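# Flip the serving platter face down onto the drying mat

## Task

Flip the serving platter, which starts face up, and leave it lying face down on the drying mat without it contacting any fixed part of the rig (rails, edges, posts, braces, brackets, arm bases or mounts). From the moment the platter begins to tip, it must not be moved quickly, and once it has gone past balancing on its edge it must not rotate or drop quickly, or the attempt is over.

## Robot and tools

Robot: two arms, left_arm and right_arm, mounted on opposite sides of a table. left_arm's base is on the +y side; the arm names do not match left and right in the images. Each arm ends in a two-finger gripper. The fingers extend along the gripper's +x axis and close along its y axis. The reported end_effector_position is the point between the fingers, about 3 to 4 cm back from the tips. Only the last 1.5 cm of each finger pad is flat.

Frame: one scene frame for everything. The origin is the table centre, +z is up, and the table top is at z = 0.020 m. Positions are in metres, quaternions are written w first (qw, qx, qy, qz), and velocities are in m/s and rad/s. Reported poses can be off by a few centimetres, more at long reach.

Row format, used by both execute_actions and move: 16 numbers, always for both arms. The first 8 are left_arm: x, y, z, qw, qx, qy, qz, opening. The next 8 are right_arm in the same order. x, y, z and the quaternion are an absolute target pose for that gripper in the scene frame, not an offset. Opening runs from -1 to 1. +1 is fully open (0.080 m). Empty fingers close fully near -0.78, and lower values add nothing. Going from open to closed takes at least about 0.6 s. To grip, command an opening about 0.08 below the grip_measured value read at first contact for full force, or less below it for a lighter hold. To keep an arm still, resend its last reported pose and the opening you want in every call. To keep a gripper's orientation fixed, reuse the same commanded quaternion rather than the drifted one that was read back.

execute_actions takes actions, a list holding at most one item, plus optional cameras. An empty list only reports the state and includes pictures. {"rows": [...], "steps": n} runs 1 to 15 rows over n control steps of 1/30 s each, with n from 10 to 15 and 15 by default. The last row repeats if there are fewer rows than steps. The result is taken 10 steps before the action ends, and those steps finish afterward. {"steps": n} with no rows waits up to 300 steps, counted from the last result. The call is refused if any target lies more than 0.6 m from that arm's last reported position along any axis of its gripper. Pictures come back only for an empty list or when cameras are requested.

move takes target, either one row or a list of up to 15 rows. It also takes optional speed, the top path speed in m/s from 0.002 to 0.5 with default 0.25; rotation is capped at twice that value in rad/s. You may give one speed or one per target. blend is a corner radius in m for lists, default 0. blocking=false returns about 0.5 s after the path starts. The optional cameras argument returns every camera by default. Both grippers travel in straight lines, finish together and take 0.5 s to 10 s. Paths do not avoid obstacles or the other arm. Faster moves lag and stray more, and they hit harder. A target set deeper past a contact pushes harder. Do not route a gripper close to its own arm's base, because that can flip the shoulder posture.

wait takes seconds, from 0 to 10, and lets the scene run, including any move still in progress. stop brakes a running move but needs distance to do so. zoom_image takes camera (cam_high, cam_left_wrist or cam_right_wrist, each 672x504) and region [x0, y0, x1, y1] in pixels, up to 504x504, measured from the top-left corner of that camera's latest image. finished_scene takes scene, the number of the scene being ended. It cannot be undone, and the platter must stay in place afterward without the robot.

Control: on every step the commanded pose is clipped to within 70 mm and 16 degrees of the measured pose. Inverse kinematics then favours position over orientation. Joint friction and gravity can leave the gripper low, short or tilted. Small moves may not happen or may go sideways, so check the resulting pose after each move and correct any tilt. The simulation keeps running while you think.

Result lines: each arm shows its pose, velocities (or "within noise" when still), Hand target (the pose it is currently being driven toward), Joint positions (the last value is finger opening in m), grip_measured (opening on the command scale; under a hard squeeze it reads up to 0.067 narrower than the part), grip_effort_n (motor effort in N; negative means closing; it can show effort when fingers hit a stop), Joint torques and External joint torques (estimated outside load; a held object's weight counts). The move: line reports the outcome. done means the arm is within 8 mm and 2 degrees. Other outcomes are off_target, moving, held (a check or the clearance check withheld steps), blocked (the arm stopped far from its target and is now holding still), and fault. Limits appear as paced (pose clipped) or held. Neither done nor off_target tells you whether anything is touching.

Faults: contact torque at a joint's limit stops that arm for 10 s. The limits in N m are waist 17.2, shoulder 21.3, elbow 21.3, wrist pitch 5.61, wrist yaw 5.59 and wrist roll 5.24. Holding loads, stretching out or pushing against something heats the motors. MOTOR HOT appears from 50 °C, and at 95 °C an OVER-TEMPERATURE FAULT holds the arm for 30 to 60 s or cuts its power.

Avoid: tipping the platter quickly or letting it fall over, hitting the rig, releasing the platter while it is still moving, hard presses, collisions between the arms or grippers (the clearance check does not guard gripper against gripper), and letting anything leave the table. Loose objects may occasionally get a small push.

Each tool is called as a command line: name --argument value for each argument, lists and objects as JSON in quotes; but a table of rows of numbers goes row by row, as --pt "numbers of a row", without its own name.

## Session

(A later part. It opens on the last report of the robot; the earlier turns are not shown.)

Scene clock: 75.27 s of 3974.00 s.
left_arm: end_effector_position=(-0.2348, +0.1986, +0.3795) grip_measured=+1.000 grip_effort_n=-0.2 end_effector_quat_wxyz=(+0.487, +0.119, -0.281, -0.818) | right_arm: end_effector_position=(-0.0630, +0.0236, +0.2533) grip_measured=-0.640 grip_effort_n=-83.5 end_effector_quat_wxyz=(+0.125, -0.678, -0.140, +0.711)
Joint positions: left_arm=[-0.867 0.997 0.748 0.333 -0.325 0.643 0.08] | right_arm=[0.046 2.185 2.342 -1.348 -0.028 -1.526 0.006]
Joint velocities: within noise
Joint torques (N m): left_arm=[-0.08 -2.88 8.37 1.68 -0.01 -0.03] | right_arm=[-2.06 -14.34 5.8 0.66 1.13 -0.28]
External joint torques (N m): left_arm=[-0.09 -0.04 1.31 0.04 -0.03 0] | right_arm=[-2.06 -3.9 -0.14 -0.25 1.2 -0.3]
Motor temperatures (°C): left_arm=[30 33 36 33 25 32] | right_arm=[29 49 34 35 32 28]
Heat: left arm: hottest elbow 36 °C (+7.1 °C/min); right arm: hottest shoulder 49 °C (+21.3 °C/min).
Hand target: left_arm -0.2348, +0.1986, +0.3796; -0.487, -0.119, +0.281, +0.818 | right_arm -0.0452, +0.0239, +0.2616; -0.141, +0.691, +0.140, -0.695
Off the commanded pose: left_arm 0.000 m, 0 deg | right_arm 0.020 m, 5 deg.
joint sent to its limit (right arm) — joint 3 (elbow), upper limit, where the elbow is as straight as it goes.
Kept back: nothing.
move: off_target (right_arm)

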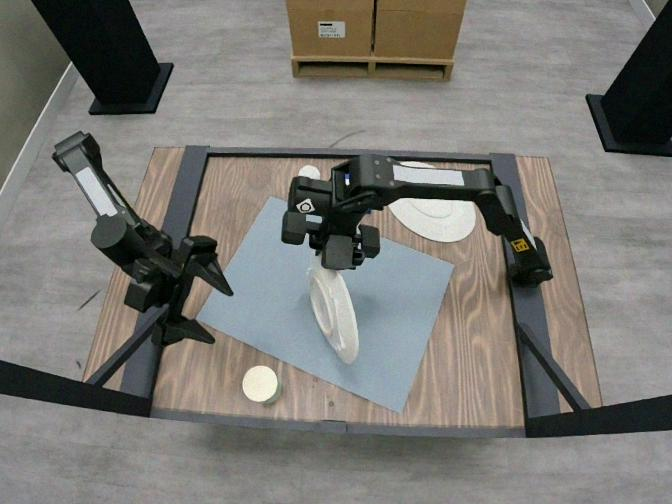

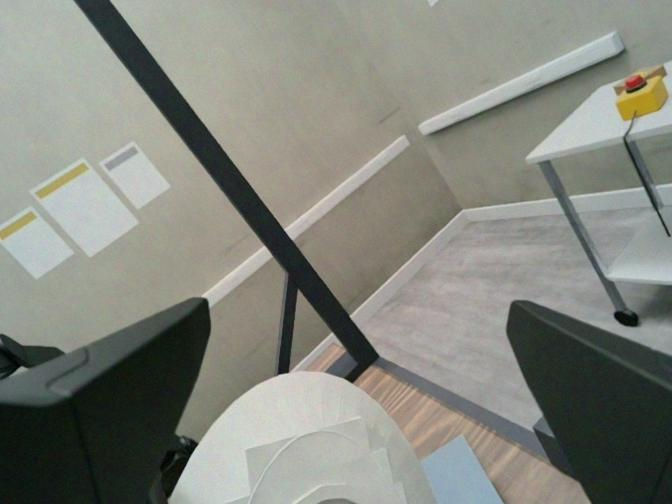

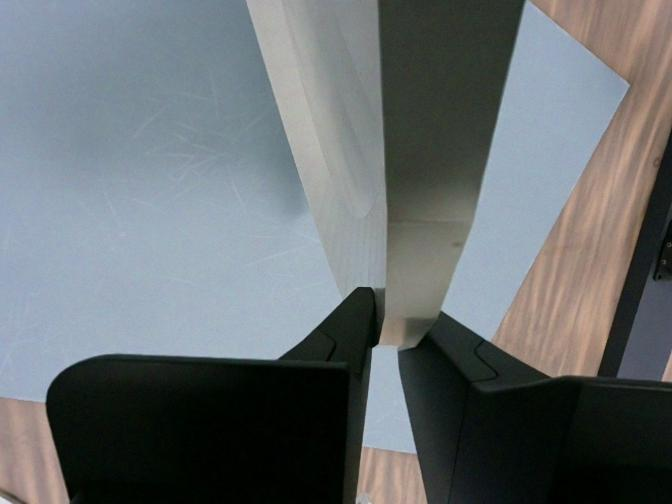

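move --target '[-0.2348,0.1986,0.3795,0.487,0.119,-0.281,-0.818,1,0.02,0.0,0.295,0.1105,-0.6985,-0.1105,0.6985,-1]' --speed 0.07

zoom_image --camera "cam_high" --region '[220, 180, 430, 400]'

zoom_image --camera "cam_left_wrist" --region '[150, 250, 504, 504]'

Scene clock: 77.97 s of 3974.00 s.
left_arm: end_effector_position=(-0.2348, +0.1986, +0.3795) grip_measured=+1.000 grip_effort_n=-0.2 end_effector_quat_wxyz=(+0.487, +0.119, -0.281, -0.818) | right_arm: end_effector_position=(+0.0136, +0.0045, +0.2676) grip_measured=-0.640 grip_effort_n=-83.5 end_effector_quat_wxyz=(+0.123, -0.695, -0.129, +0.697)
Joint positions: left_arm=[-0.867 0.997 0.748 0.333 -0.325 0.643 0.08] | right_arm=[-0.12 2.143 2.342 -1.414 -0.041 -1.677 0.006]
Joint velocities: within noise
Joint torques (N m): left_arm=[-0.07 -2.88 8.37 1.68 -0.01 -0.03] | right_arm=[-1.21 -18.87 5.51 1.05 0.08 -0.05]
External joint torques (N m): left_arm=[-0.07 0.02 1.26 0.02 -0.03 0] | right_arm=[-1.21 -8.88 -0.28 0.18 0.16 -0.07]
Motor temperatures (°C): left_arm=[30 33 36 33 25 31] | right_arm=[29 50 33 35 32 28]
Heat: left arm: hottest elbow 36 °C (+7.0 °C/min); right arm: hottest shoulder 50 °C (+22.0 °C/min). Fold the right arm in close to its base, or ease its load, before you think long.
Hand target: left_arm -0.2348, +0.1986, +0.3796; -0.487, -0.119, +0.281, +0.818 | right_arm +0.0196, -0.0013, +0.2937; -0.150, +0.695, +0.148, -0.687
Off the commanded pose: left_arm 0.000 m, 0 deg | right_arm 0.029 m, 3 deg.
MOTOR HOT: joint 2 (shoulder) of the right arm reports 50 °C; the controller stops that arm at 95 °C. To cool a motor, set the load down, stop pushing, or move to a pose that needs little force.
joint sent to its limit (right arm) — joint 3 (elbow), upper limit, where the elbow is as straight as it goes.
Kept back: nothing.
move: off_target (right_arm)

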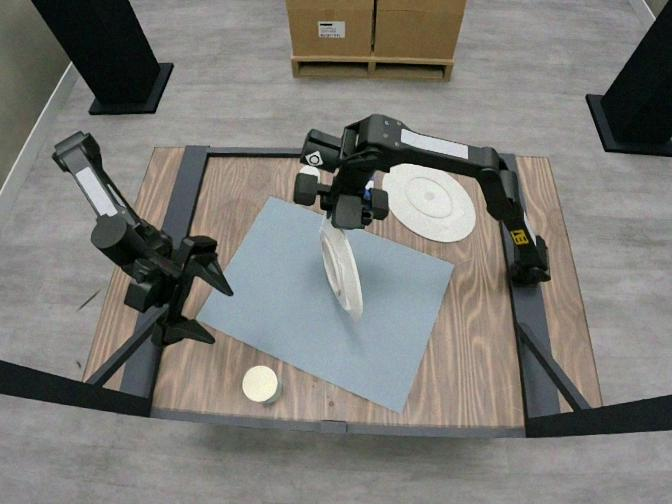

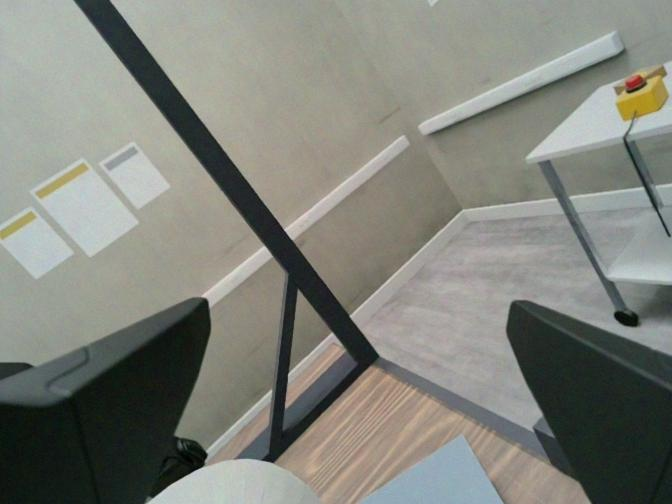

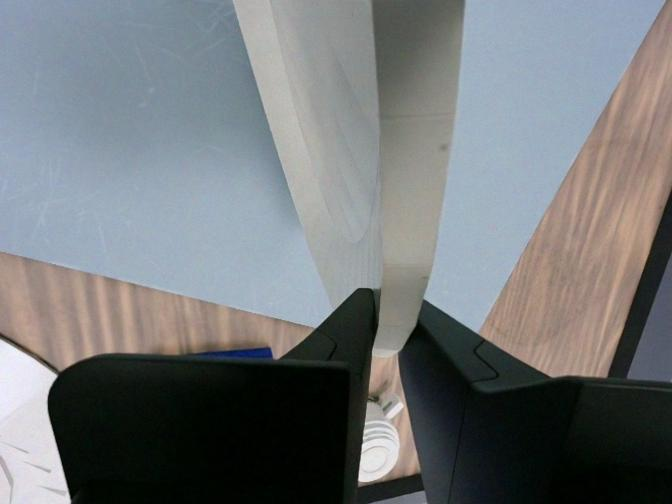

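Scaled by 2.291 from the camera's 672x504 image, which has a finer 960x720 frame.

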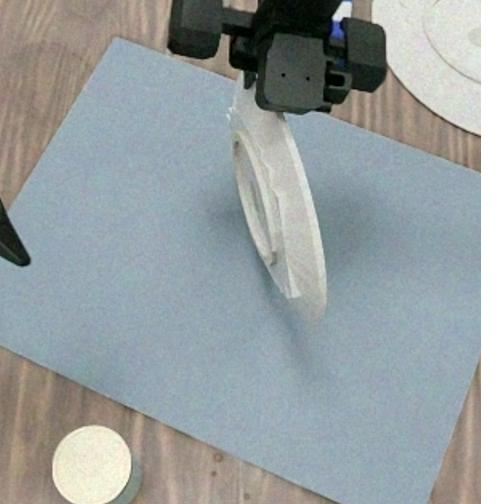

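Scaled by 1.424 from the camera's 672x504 image, which has a finer 960x720 frame.

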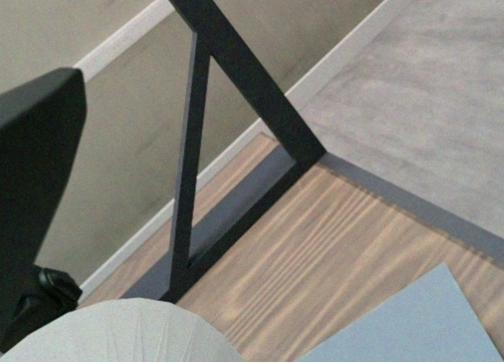

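move --pt "-0.2348 0.1986 0.3795 0.487 0.119 -0.281 -0.818 1 0.015 -0.04 0.24 0.183 -0.683 -0.183 0.683 -1" --pt "-0.2348 0.1986 0.3795 0.487 0.119 -0.281 -0.818 1 0.015 -0.085 0.20 0.2706 -0.6533 -0.2706 0.6533 -1" --speed 0.06 --blend 0.02

zoom_image --camera "cam_high" --region '[220, 180, 430, 400]'

Scene clock: 82.27 s of 3974.00 s.
left_arm: end_effector_position=(-0.2348, +0.1986, +0.3795) grip_measured=+1.000 grip_effort_n=0.2 end_effector_quat_wxyz=(+0.487, +0.119, -0.281, -0.818) | right_arm: end_effector_position=(+0.0206, -0.0852, +0.2243) grip_measured=-0.640 grip_effort_n=-83.5 end_effector_quat_wxyz=(+0.291, -0.654, -0.286, +0.637)
Joint positions: left_arm=[-0.867 0.997 0.748 0.333 -0.325 0.643 0.08] | right_arm=[-0.188 1.369 1.005 -0.372 -0.103 -1.689 0.006]
Joint velocities: within noise
Joint torques (N m): left_arm=[-0.06 -2.87 8.36 1.67 -0.01 -0.03] | right_arm=[0.72 -1.97 2.77 1.8 -0.39 0.1]
External joint torques (N m): left_arm=[-0.06 0.01 1.24 0.01 -0.03 0] | right_arm=[0.72 3.4 -4.15 0.34 -0.31 0.06]
Motor temperatures (°C): left_arm=[30 33 36 33 25 31] | right_arm=[29 49 33 35 32 28]
Heat: left arm: hottest elbow 36 °C (+6.1 °C/min); right arm: hottest shoulder 49 °C (+21.3 °C/min). Fold the right arm in close to its base, or ease its load, before you think long.
Hand target: left_arm -0.2348, +0.1986, +0.3796; -0.487, -0.119, +0.281, +0.818 | right_arm +0.0149, -0.0863, +0.2006; -0.270, +0.653, +0.271, -0.653
Off the commanded pose: left_arm 0.000 m, 0 deg | right_arm 0.025 m, 3 deg.
MOTOR HOT: still on. Joint 2 (shoulder) of the right arm reports 49 °C.
Kept back: nothing.
move: off_target (right_arm)

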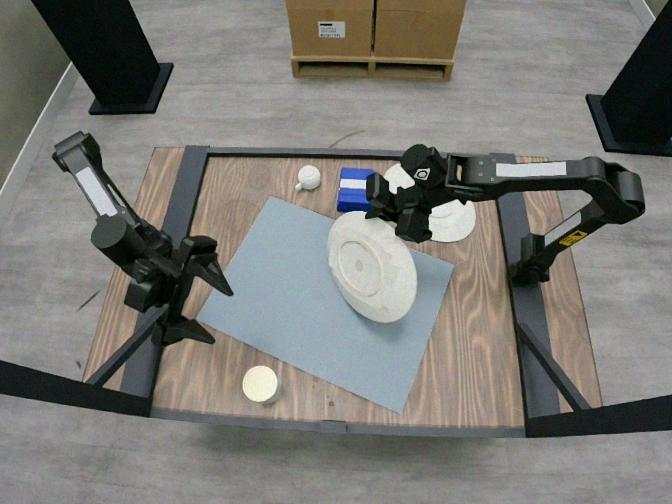

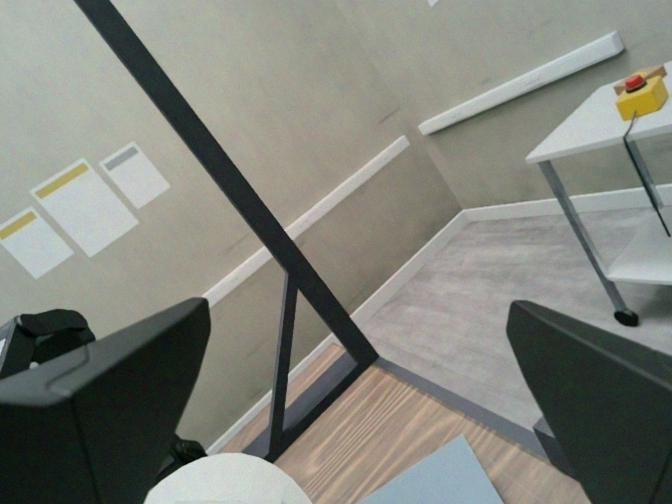

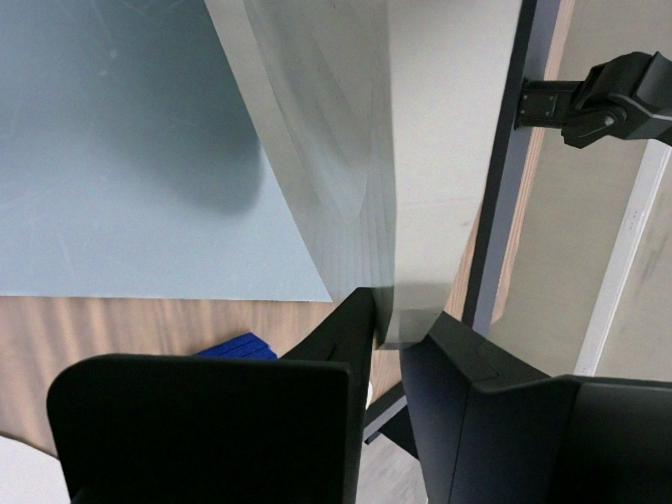

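Scaled by 2.291 from the camera's 672x504 image, which has a finer 960x720 frame.

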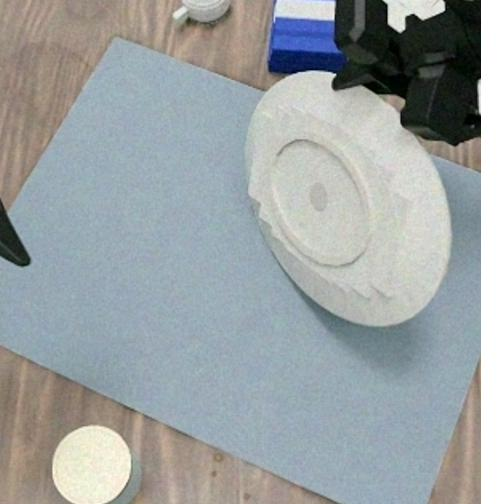

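move --pt "-0.2348 0.1986 0.3795 0.487 0.119 -0.281 -0.818 1 -0.025 -0.065 0.18 0.3536 -0.6124 -0.3536 0.6124 -1" --pt "-0.2348 0.1986 0.3795 0.487 0.119 -0.281 -0.818 1 -0.025 -0.085 0.125 0.3785 -0.5972 -0.3785 0.5972 -1" --speed 0.06 --blend 0.02

zoom_image --camera "cam_high" --region '[220, 180, 430, 400]'

Scene clock: 86.67 s of 3974.00 s.
left_arm: end_effector_position=(-0.2348, +0.1986, +0.3795) grip_measured=+1.000 grip_effort_n=-0.2 end_effector_quat_wxyz=(+0.487, +0.119, -0.281, -0.818) | right_arm: end_effector_position=(-0.0203, -0.0750, +0.2333) grip_measured=-0.452 grip_effort_n=-83.5 end_effector_quat_wxyz=(+0.448, -0.550, -0.440, +0.550)
Joint positions: left_arm=[-0.867 0.997 0.748 0.333 -0.325 0.643 0.08] | right_arm=[-0.048 1.3 0.575 0.512 -0.024 -1.569 0.015]
Joint velocities: within noise
Joint torques (N m): left_arm=[-0.03 -2.86 8.36 1.65 0.01 -0.03] | right_arm=[0.41 -2.64 4.3 1.17 0.05 0.09]
External joint torques (N m): left_arm=[-0.02 0 1.28 -0.01 -0.01 0] | right_arm=[0.42 1.89 -2.29 -0.56 0.06 0.03]
Motor temperatures (°C): left_arm=[30 33 36 33 25 31] | right_arm=[29 46 32 35 32 28]
Heat: left arm: hottest elbow 36 °C (+5.0 °C/min); right arm: hottest shoulder 46 °C (+17.1 °C/min).
Hand target: left_arm -0.2348, +0.1986, +0.3795; -0.487, -0.119, +0.281, +0.818 | right_arm -0.0211, -0.0752, +0.2192; -0.437, +0.558, +0.430, -0.559
Off the commanded pose: left_arm 0.000 m, 0 deg | right_arm 0.109 m, 13 deg.
MOTOR HOT: cleared for the motors of the right arm.
Kept back: nothing.
move: blocked (right_arm; both arms now hold where they are); limits=paced

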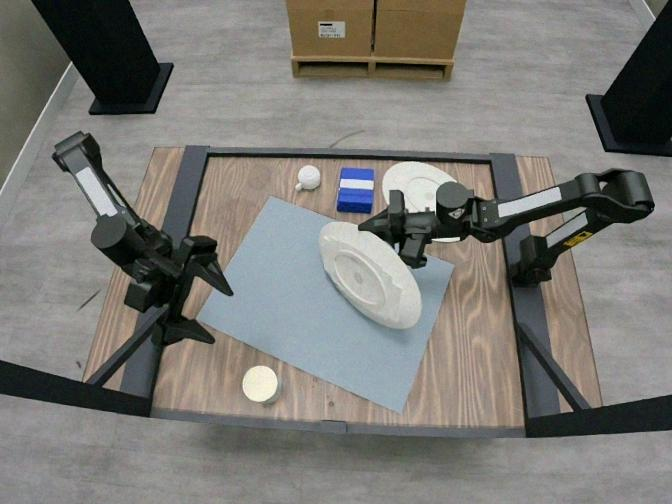

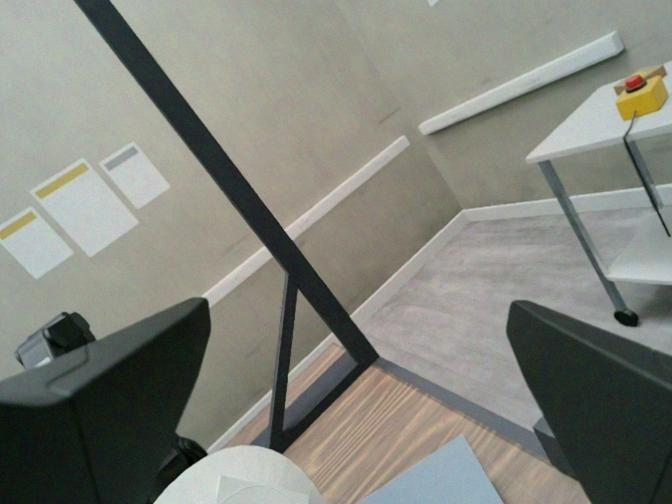

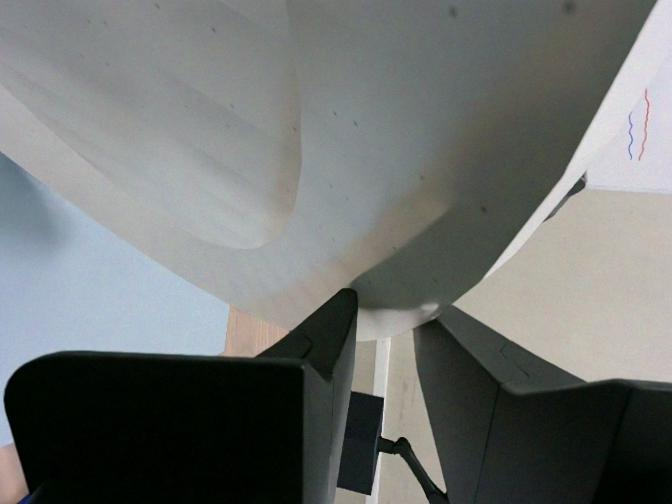

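Scaled by 2.291 from the camera's 672x504 image, which has a finer 960x720 frame.

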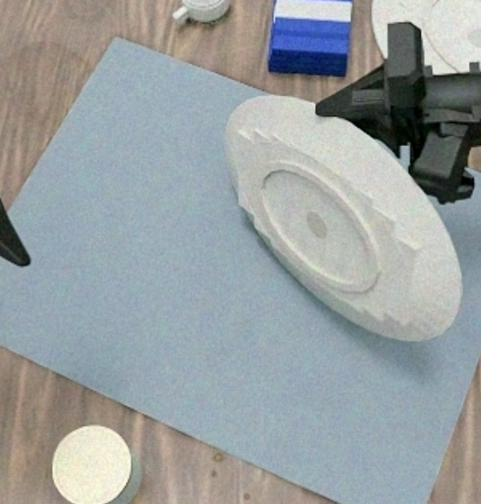

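move --pt "-0.2348 0.1986 0.3795 0.487 0.119 -0.281 -0.818 1 -0.025 -0.07 0.25 0.25 -0.6614 -0.25 0.6614 -1" --pt "-0.2348 0.1986 0.3795 0.487 0.119 -0.281 -0.818 1 -0.035 -0.03 0.265 0.25 -0.6614 -0.25 0.6614 -1" --speed 0.05

zoom_image --camera "cam_high" --region '[220, 180, 430, 400]'

Scene clock: 94.77 s of 3974.00 s.
left_arm: end_effector_position=(-0.2348, +0.1986, +0.3795) grip_measured=+1.000 grip_effort_n=-0.2 end_effector_quat_wxyz=(+0.487, +0.119, -0.281, -0.818) | right_arm: end_effector_position=(-0.0367, -0.0349, +0.2666) grip_measured=-0.625 grip_effort_n=-83.5 end_effector_quat_wxyz=(+0.246, -0.660, -0.255, +0.663)
Joint positions: left_arm=[-0.867 0.997 0.748 0.333 -0.325 0.643 0.08] | right_arm=[0.004 1.61 1.464 -0.701 0.004 -1.566 0.007]
Joint velocities: within noise
Joint torques (N m): left_arm=[-0.08 -2.89 8.38 1.68 -0.01 -0.03] | right_arm=[-0.21 -6.69 7.09 1.42 0.22 0.34]
External joint torques (N m): left_arm=[-0.07 -0.01 1.3 0.03 -0.02 -0.01] | right_arm=[-0.22 0.4 0.3 0.07 0.26 0.3]
Motor temperatures (°C): left_arm=[30 33 37 33 25 31] | right_arm=[29 43 32 34 32 27]
Heat: left arm: hottest elbow 37 °C (+5.0 °C/min); right arm: hottest shoulder 43 °C (+12.0 °C/min).
Hand target: left_arm -0.2348, +0.1986, +0.3796; -0.487, -0.119, +0.281, +0.818 | right_arm -0.0350, -0.0301, +0.2650; -0.250, +0.661, +0.250, -0.661
Off the commanded pose: left_arm 0.000 m, 0 deg | right_arm 0.005 m, 1 deg.
Kept back: nothing.
move: done

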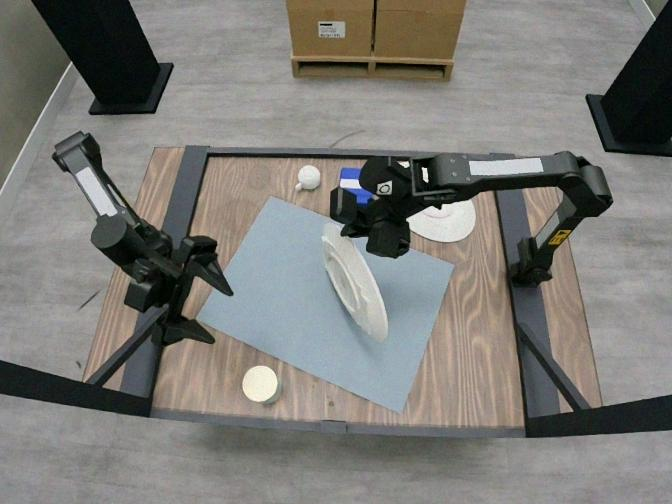

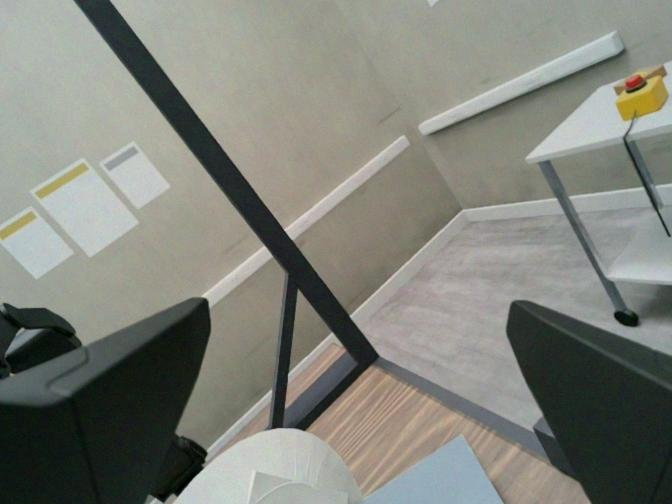

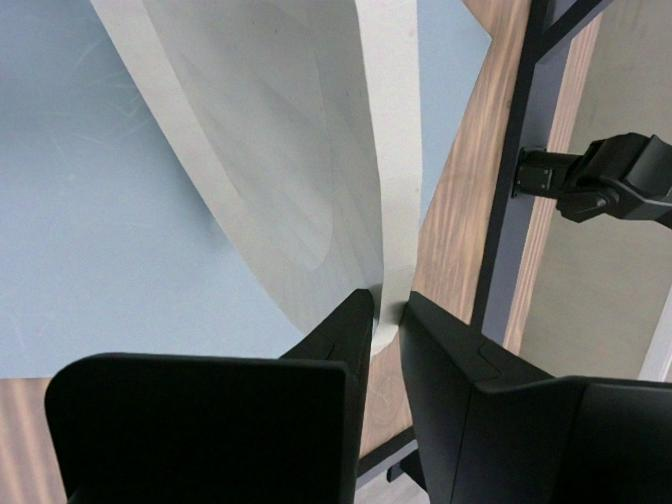

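Scaled by 2.291 from the camera's 672x504 image, which has a finer 960x720 frame.

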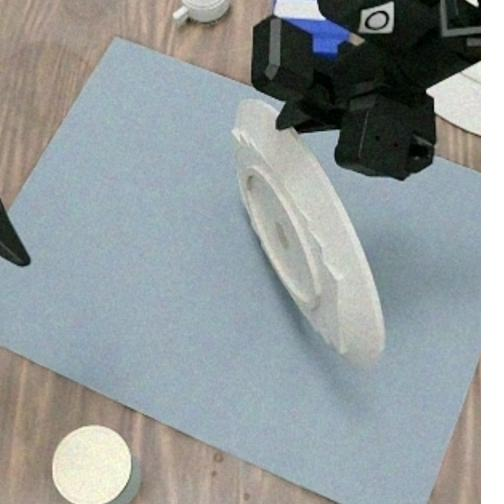

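move --pt "-0.2348 0.1986 0.3795 0.487 0.119 -0.281 -0.818 1 -0.02 -0.06 0.215 0.2706 -0.6533 -0.2706 0.6533 -1" --pt "-0.2348 0.1986 0.3795 0.487 0.119 -0.281 -0.818 1 -0.01 -0.09 0.175 0.31 -0.6355 -0.31 0.6355 -1" --speed 0.05 --blend 0.01

zoom_image --camera "cam_high" --region '[220, 180, 430, 400]'

Scene clock: 98.80 s of 3974.00 s.
left_arm: end_effector_position=(-0.2348, +0.1986, +0.3795) grip_measured=+1.000 grip_effort_n=-0.2 end_effector_quat_wxyz=(+0.487, +0.119, -0.281, -0.818) | right_arm: end_effector_position=(+0.0003, -0.0851, +0.2358) grip_measured=-0.625 grip_effort_n=-83.5 end_effector_quat_wxyz=(+0.368, -0.618, -0.352, +0.598)
Joint positions: left_arm=[-0.867 0.997 0.748 0.333 -0.325 0.643 0.08] | right_arm=[-0.113 1.259 0.807 -0.049 -0.049 -1.613 0.007]
Joint velocities: within noise
Joint torques (N m): left_arm=[-0.03 -2.87 8.37 1.65 0.01 -0.03] | right_arm=[0.46 -3.48 5.46 1.4 -0.04 0.05]
External joint torques (N m): left_arm=[-0.04 0.06 1.22 -0.03 0 0] | right_arm=[0.5 1.22 -1.66 -0.28 -0.01 0]
Motor temperatures (°C): left_arm=[30 33 37 33 25 31] | right_arm=[29 41 32 34 32 27]
Heat: left arm: hottest elbow 37 °C (+4.0 °C/min); right arm: hottest shoulder 41 °C (+9.0 °C/min).
Hand target: left_arm -0.2348, +0.1986, +0.3795; -0.487, -0.119, +0.281, +0.818 | right_arm -0.0013, -0.0843, +0.2274; -0.361, +0.621, +0.346, -0.604
Off the commanded pose: left_arm 0.000 m, 0 deg | right_arm 0.062 m, 9 deg.
Kept back: nothing.
move: blocked (right_arm; both arms now hold where they are)

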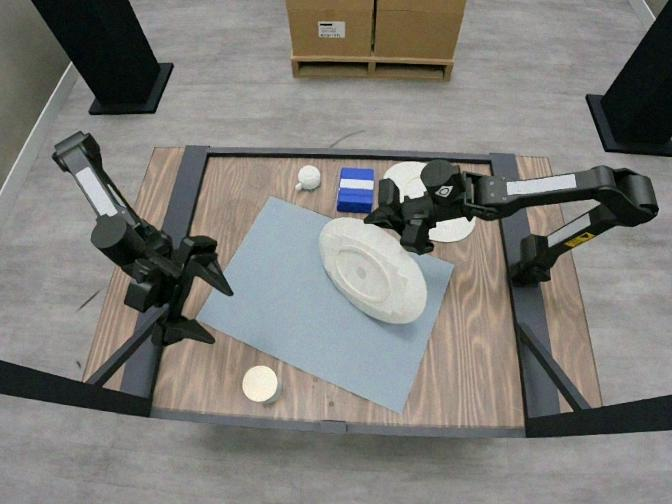

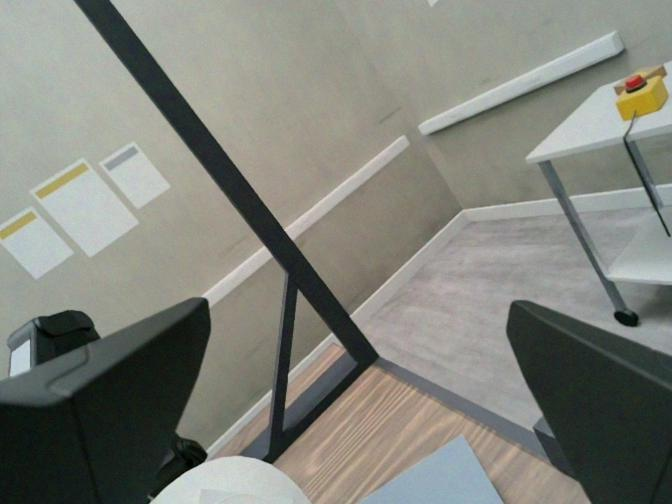

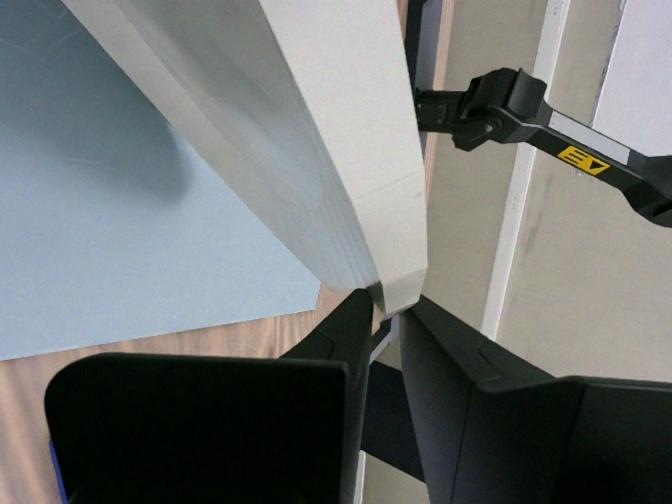

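Scaled by 2.291 from the camera's 672x504 image, which has a finer 960x720 frame.

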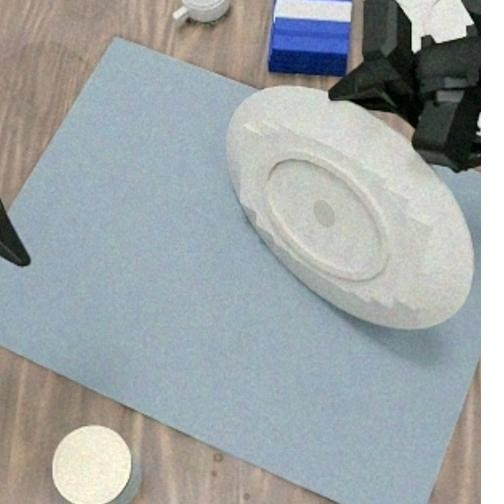

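move --pt "-0.2348 0.1986 0.3795 0.487 0.119 -0.281 -0.818 1 -0.005 -0.12 0.195 0.326 -0.627 -0.326 0.627 -1" --pt "-0.2348 0.1986 0.3795 0.487 0.119 -0.281 -0.818 1 -0.005 -0.14 0.15 0.3536 -0.6124 -0.3536 0.6124 -1" --speed 0.04 --blend 0.01

zoom_image --camera "cam_high" --region '[220, 180, 450, 400]'

Scene clock: 103.03 s of 3974.00 s.
left_arm: end_effector_position=(-0.2348, +0.1986, +0.3795) grip_measured=+1.000 grip_effort_n=-0.2 end_effector_quat_wxyz=(+0.487, +0.119, -0.281, -0.818) | right_arm: end_effector_position=(+0.0132, -0.1344, +0.2056) grip_measured=-0.625 grip_effort_n=-83.5 end_effector_quat_wxyz=(+0.413, -0.603, -0.388, +0.562)
Joint positions: left_arm=[-0.867 0.997 0.748 0.333 -0.325 0.643 0.08] | right_arm=[-0.187 1.054 0.456 0.23 -0.093 -1.635 0.007]
Joint velocities: within noise
Joint torques (N m): left_arm=[-0.05 -2.85 8.37 1.65 0.01 -0.03] | right_arm=[0.84 -1.71 5.57 1.37 -0.05 0.07]
External joint torques (N m): left_arm=[-0.05 0.07 1.23 -0.03 0 0] | right_arm=[0.84 1.32 -1.31 -0.33 -0.01 0.02]
Motor temperatures (°C): left_arm=[30 33 37 33 25 31] | right_arm=[29 40 32 33 32 27]
Heat: left arm: hottest elbow 37 °C (+4.1 °C/min); right arm: hottest shoulder 40 °C (+7.1 °C/min).
Hand target: left_arm -0.2348, +0.1986, +0.3795; -0.487, -0.119, +0.281, +0.818 | right_arm +0.0100, -0.1339, +0.1983; -0.404, +0.604, +0.384, -0.570
Off the commanded pose: left_arm 0.000 m, 0 deg | right_arm 0.059 m, 10 deg.
Kept back: nothing.
move: blocked (right_arm; both arms now hold where they are)

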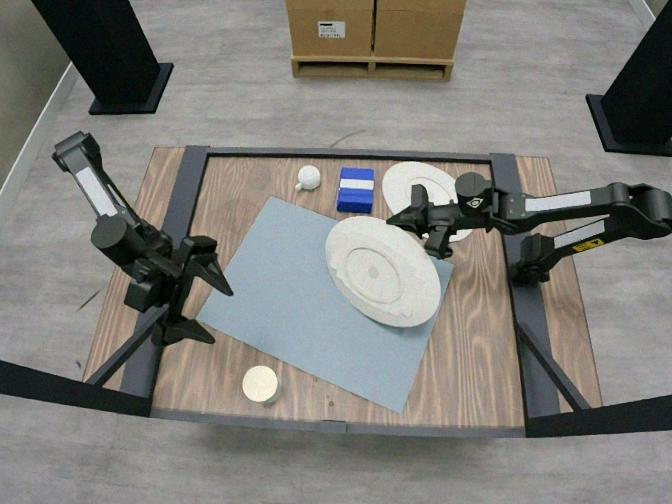

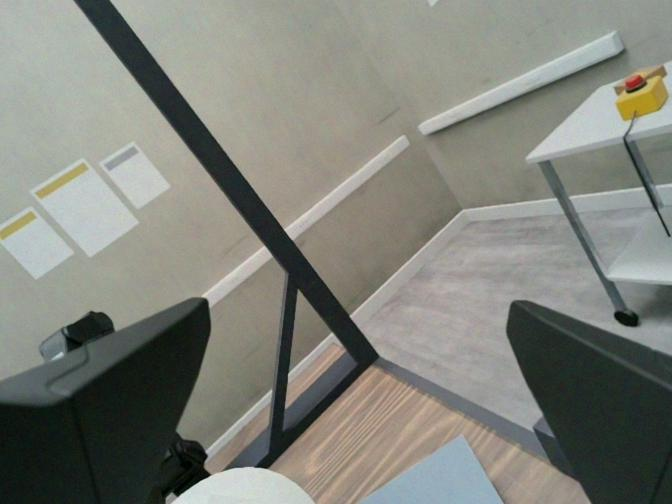

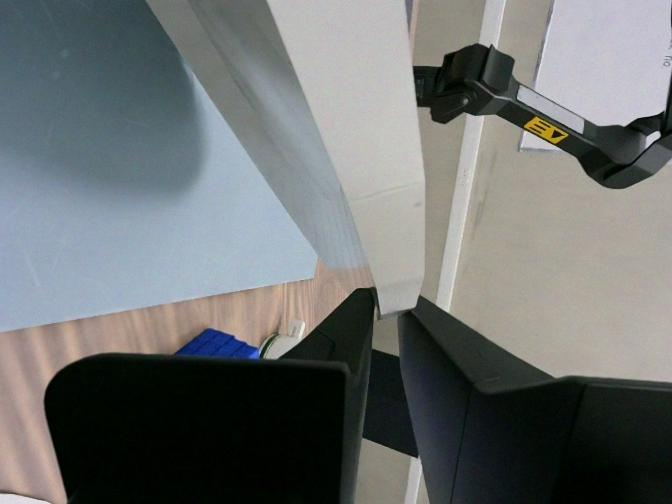

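Scaled by 2.191 from the camera's 672x504 image, which has a finer 960x720 frame.

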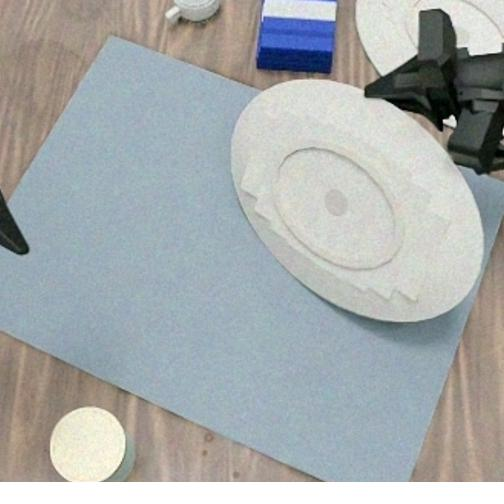

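zoom_image --camera "cam_left_wrist" --region '[100, 400, 504, 504]'

move --target '[-0.23,0.25,0.33,0.6408,0.111,0.0949,-0.7538,1,0.01,-0.134,0.2,0.404,-0.604,-0.384,0.57,-1]'

Scaled by 1.248 from the camera's 672x504 image, which has a finer 960x720 frame.

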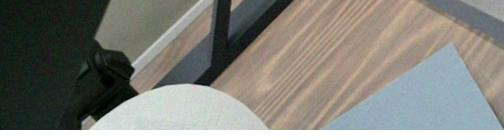

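Scene clock: 106.50 s of 3974.00 s.
left_arm: end_effector_position=(-0.2286, +0.2502, +0.3283) grip_measured=+1.000 grip_effort_n=-0.2 end_effector_quat_wxyz=(+0.639, +0.112, +0.095, -0.755) | right_arm: end_effector_position=(+0.0137, -0.1350, +0.2052) grip_measured=-0.625 grip_effort_n=-83.5 end_effector_quat_wxyz=(+0.412, -0.603, -0.386, +0.563)
Joint positions: left_arm=[-1.257 1.083 0.972 -0.457 -0.999 -0.492 0.08] | right_arm=[-0.188 1.051 0.456 0.225 -0.092 -1.635 0.007]
Joint velocities: within noise
Joint torques (N m): left_arm=[-0.27 -2.19 9.05 1.14 -0.59 -0.06] | right_arm=[0.79 -2.11 6.24 1.06 -0.03 0.07]
External joint torques (N m): left_arm=[-0.28 0.98 2.2 -0.24 -0.27 -0.06] | right_arm=[0.79 0.86 -0.62 -0.63 0.01 0.02]
Motor temperatures (°C): left_arm=[30 33 37 33 25 31] | right_arm=[29 39 32 33 32 27]
Heat: left arm: hottest elbow 37 °C (+3.0 °C/min); right arm: hottest shoulder 39 °C (+6.1 °C/min).
Hand target: left_arm -0.2300, +0.2500, +0.3300; +0.641, +0.111, +0.095, -0.754 | right_arm +0.0100, -0.1341, +0.2000; -0.404, +0.604, +0.384, -0.570
Off the commanded pose: left_arm 0.002 m, 0 deg | right_arm 0.007 m, 1 deg.
Kept back: nothing.
move: done

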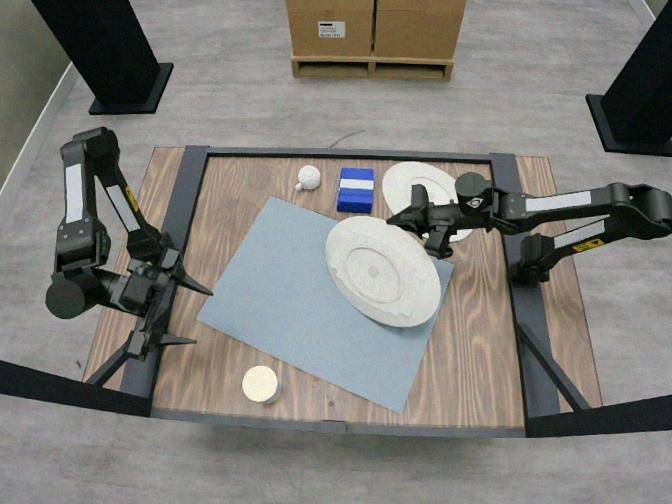

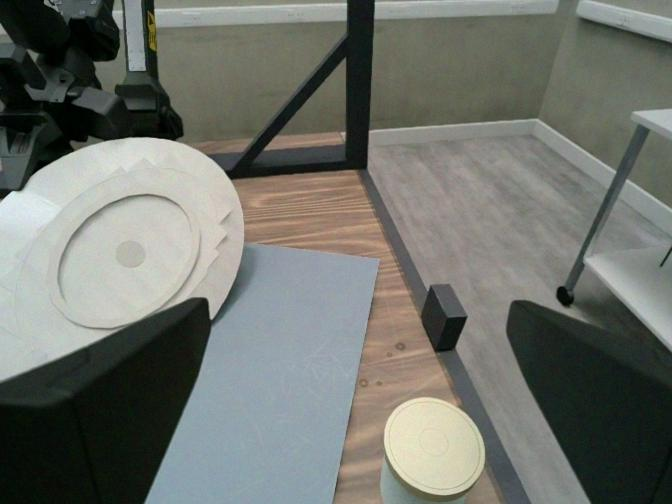

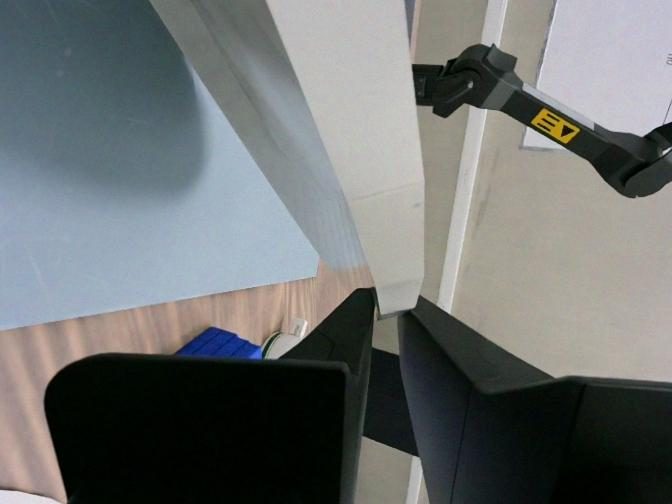

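move --target '[-0.23,0.25,0.33,0.6408,0.111,0.0949,-0.7538,1,0.05,-0.14,0.165,0.38,-0.596,-0.38,0.596,-0.67]' --speed 0.04

zoom_image --camera "cam_high" --region '[220, 180, 450, 400]'

Scene clock: 109.43 s of 3974.00 s.
left_arm: end_effector_position=(-0.2285, +0.2502, +0.3283) grip_measured=+1.000 grip_effort_n=-0.2 end_effector_quat_wxyz=(+0.640, +0.112, +0.095, -0.754) | right_arm: end_effector_position=(+0.0504, -0.1394, +0.1801) grip_measured=-0.641 grip_effort_n=-83.5 end_effector_quat_wxyz=(+0.390, -0.587, -0.394, +0.590)
Joint positions: left_arm=[-1.257 1.083 0.973 -0.459 -0.999 -0.494 0.08] | right_arm=[-0.431 1.163 0.433 0.3 -0.388 -1.742 0.006]
Joint velocities: within noise
Joint torques (N m): left_arm=[-0.25 -2.32 9.04 1.15 -0.59 -0.06] | right_arm=[0.56 -0.66 3.97 1.63 0.58 -0.26]
External joint torques (N m): left_arm=[-0.26 0.84 2.21 -0.24 -0.28 -0.07] | right_arm=[0.56 2.73 -2.5 0.02 0.7 -0.31]
Motor temperatures (°C): left_arm=[30 33 37 32 25 31] | right_arm=[29 38 32 33 32 27]
Heat: left arm: hottest elbow 37 °C (+3.0 °C/min); right arm: hottest shoulder 38 °C (+3.0 °C/min).
Hand target: left_arm -0.2300, +0.2500, +0.3301; +0.641, +0.111, +0.095, -0.754 | right_arm +0.0498, -0.1407, +0.1654; -0.380, +0.596, +0.380, -0.596
Off the commanded pose: left_arm 0.002 m, 0 deg | right_arm 0.015 m, 2 deg.
Kept back: nothing.
move: off_target (right_arm)

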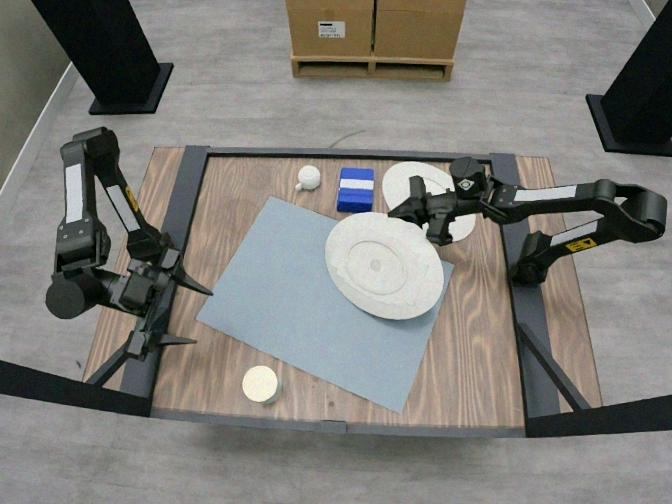

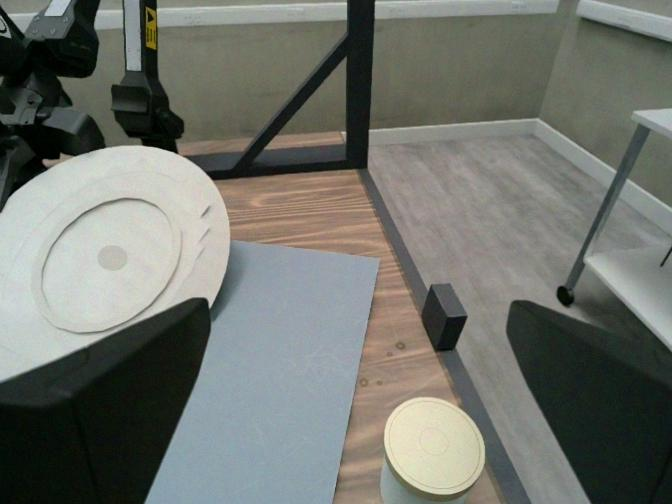

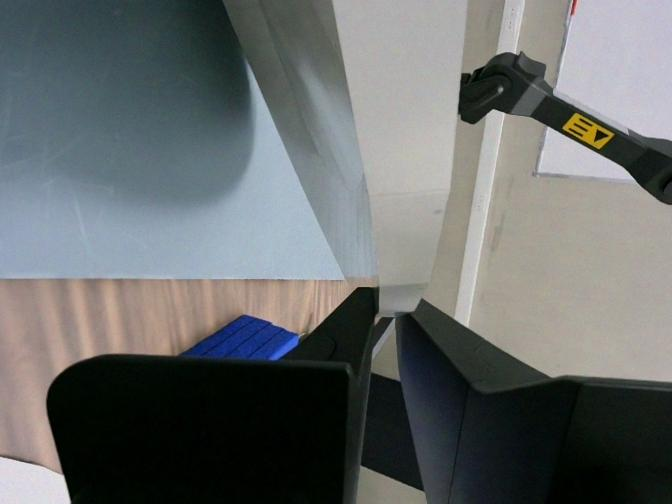

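Scaled by 2.191 from the camera's 672x504 image, which has a finer 960x720 frame.

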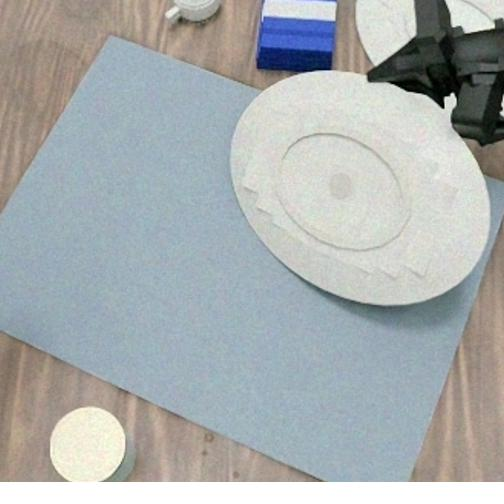

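move --pt "-0.23 0.25 0.33 0.6408 0.111 0.0949 -0.7538 1 0.03 -0.12 0.25 0.38 -0.596 -0.38 0.596 -1" --pt "-0.23 0.25 0.33 0.6408 0.111 0.0949 -0.7538 1 -0.04 -0.06 0.25 0.38 -0.596 -0.38 0.596 -1" --speed 0.06

zoom_image --camera "cam_high" --region '[220, 180, 450, 400]'

Scene clock: 113.60 s of 3974.00 s.
left_arm: end_effector_position=(-0.2286, +0.2502, +0.3282) grip_measured=+1.000 grip_effort_n=-0.2 end_effector_quat_wxyz=(+0.640, +0.112, +0.095, -0.754) | right_arm: end_effector_position=(-0.0391, -0.0626, +0.2494) grip_measured=-0.764 grip_effort_n=-83.5 end_effector_quat_wxyz=(+0.380, -0.597, -0.380, +0.595)
Joint positions: left_arm=[-1.257 1.084 0.973 -0.459 -0.999 -0.494 0.08] | right_arm=[0.024 1.321 0.854 0.031 0.037 -1.556 0.001]
Joint velocities: within noise
Joint torques (N m): left_arm=[-0.26 -2.3 9.03 1.15 -0.59 -0.06] | right_arm=[0.11 -5.03 7.15 1.51 0.06 0.19]
External joint torques (N m): left_arm=[-0.26 0.88 2.2 -0.23 -0.27 -0.06] | right_arm=[0.12 0.11 0.07 -0.19 0.07 0.14]
Motor temperatures (°C): left_arm=[30 33 37 31 26 31] | right_arm=[29 37 33 34 31 27]
Heat: left arm: hottest elbow 37 °C (+3.0 °C/min); right arm: hottest shoulder 37 °C (-4.0 °C/min).
Hand target: left_arm -0.2300, +0.2500, +0.3300; +0.641, +0.111, +0.095, -0.754 | right_arm -0.0400, -0.0600, +0.2500; -0.380, +0.596, +0.380, -0.596
Off the commanded pose: left_arm 0.002 m, 0 deg | right_arm 0.003 m, 0 deg.
Kept back: nothing.
move: done

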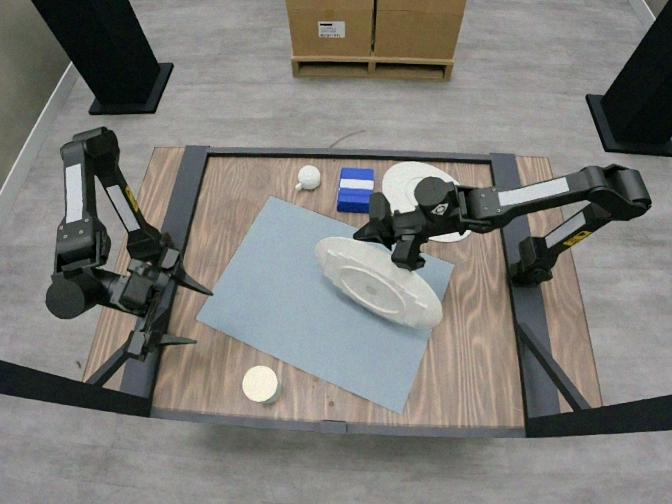

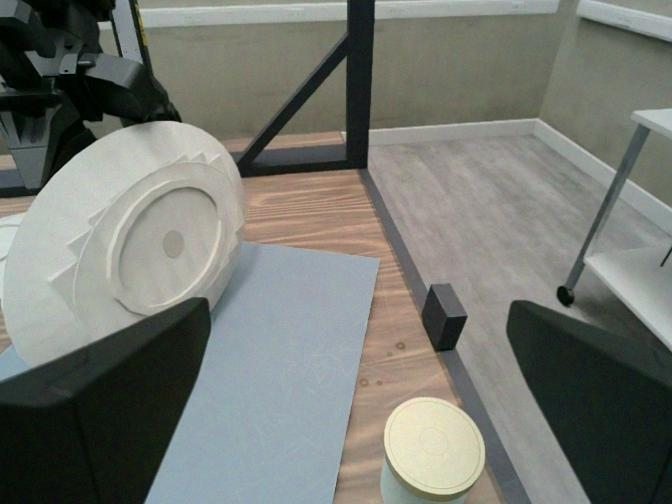

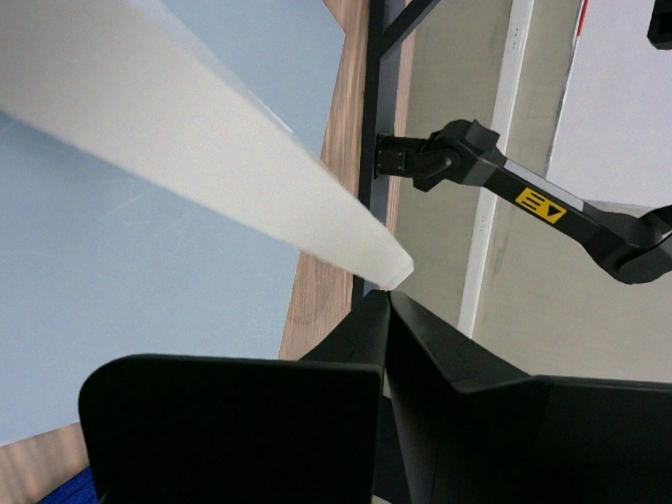

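Scaled by 2.191 from the camera's 672x504 image, which has a finer 960x720 frame.

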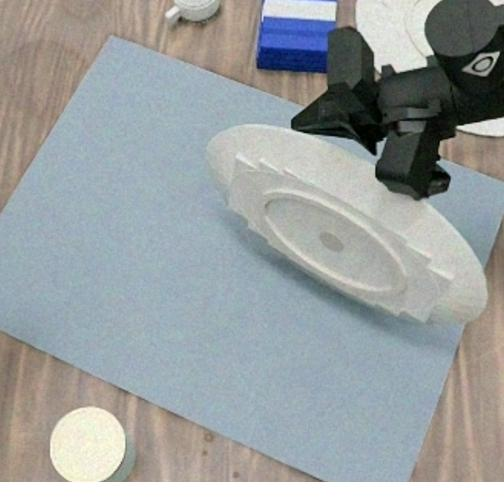

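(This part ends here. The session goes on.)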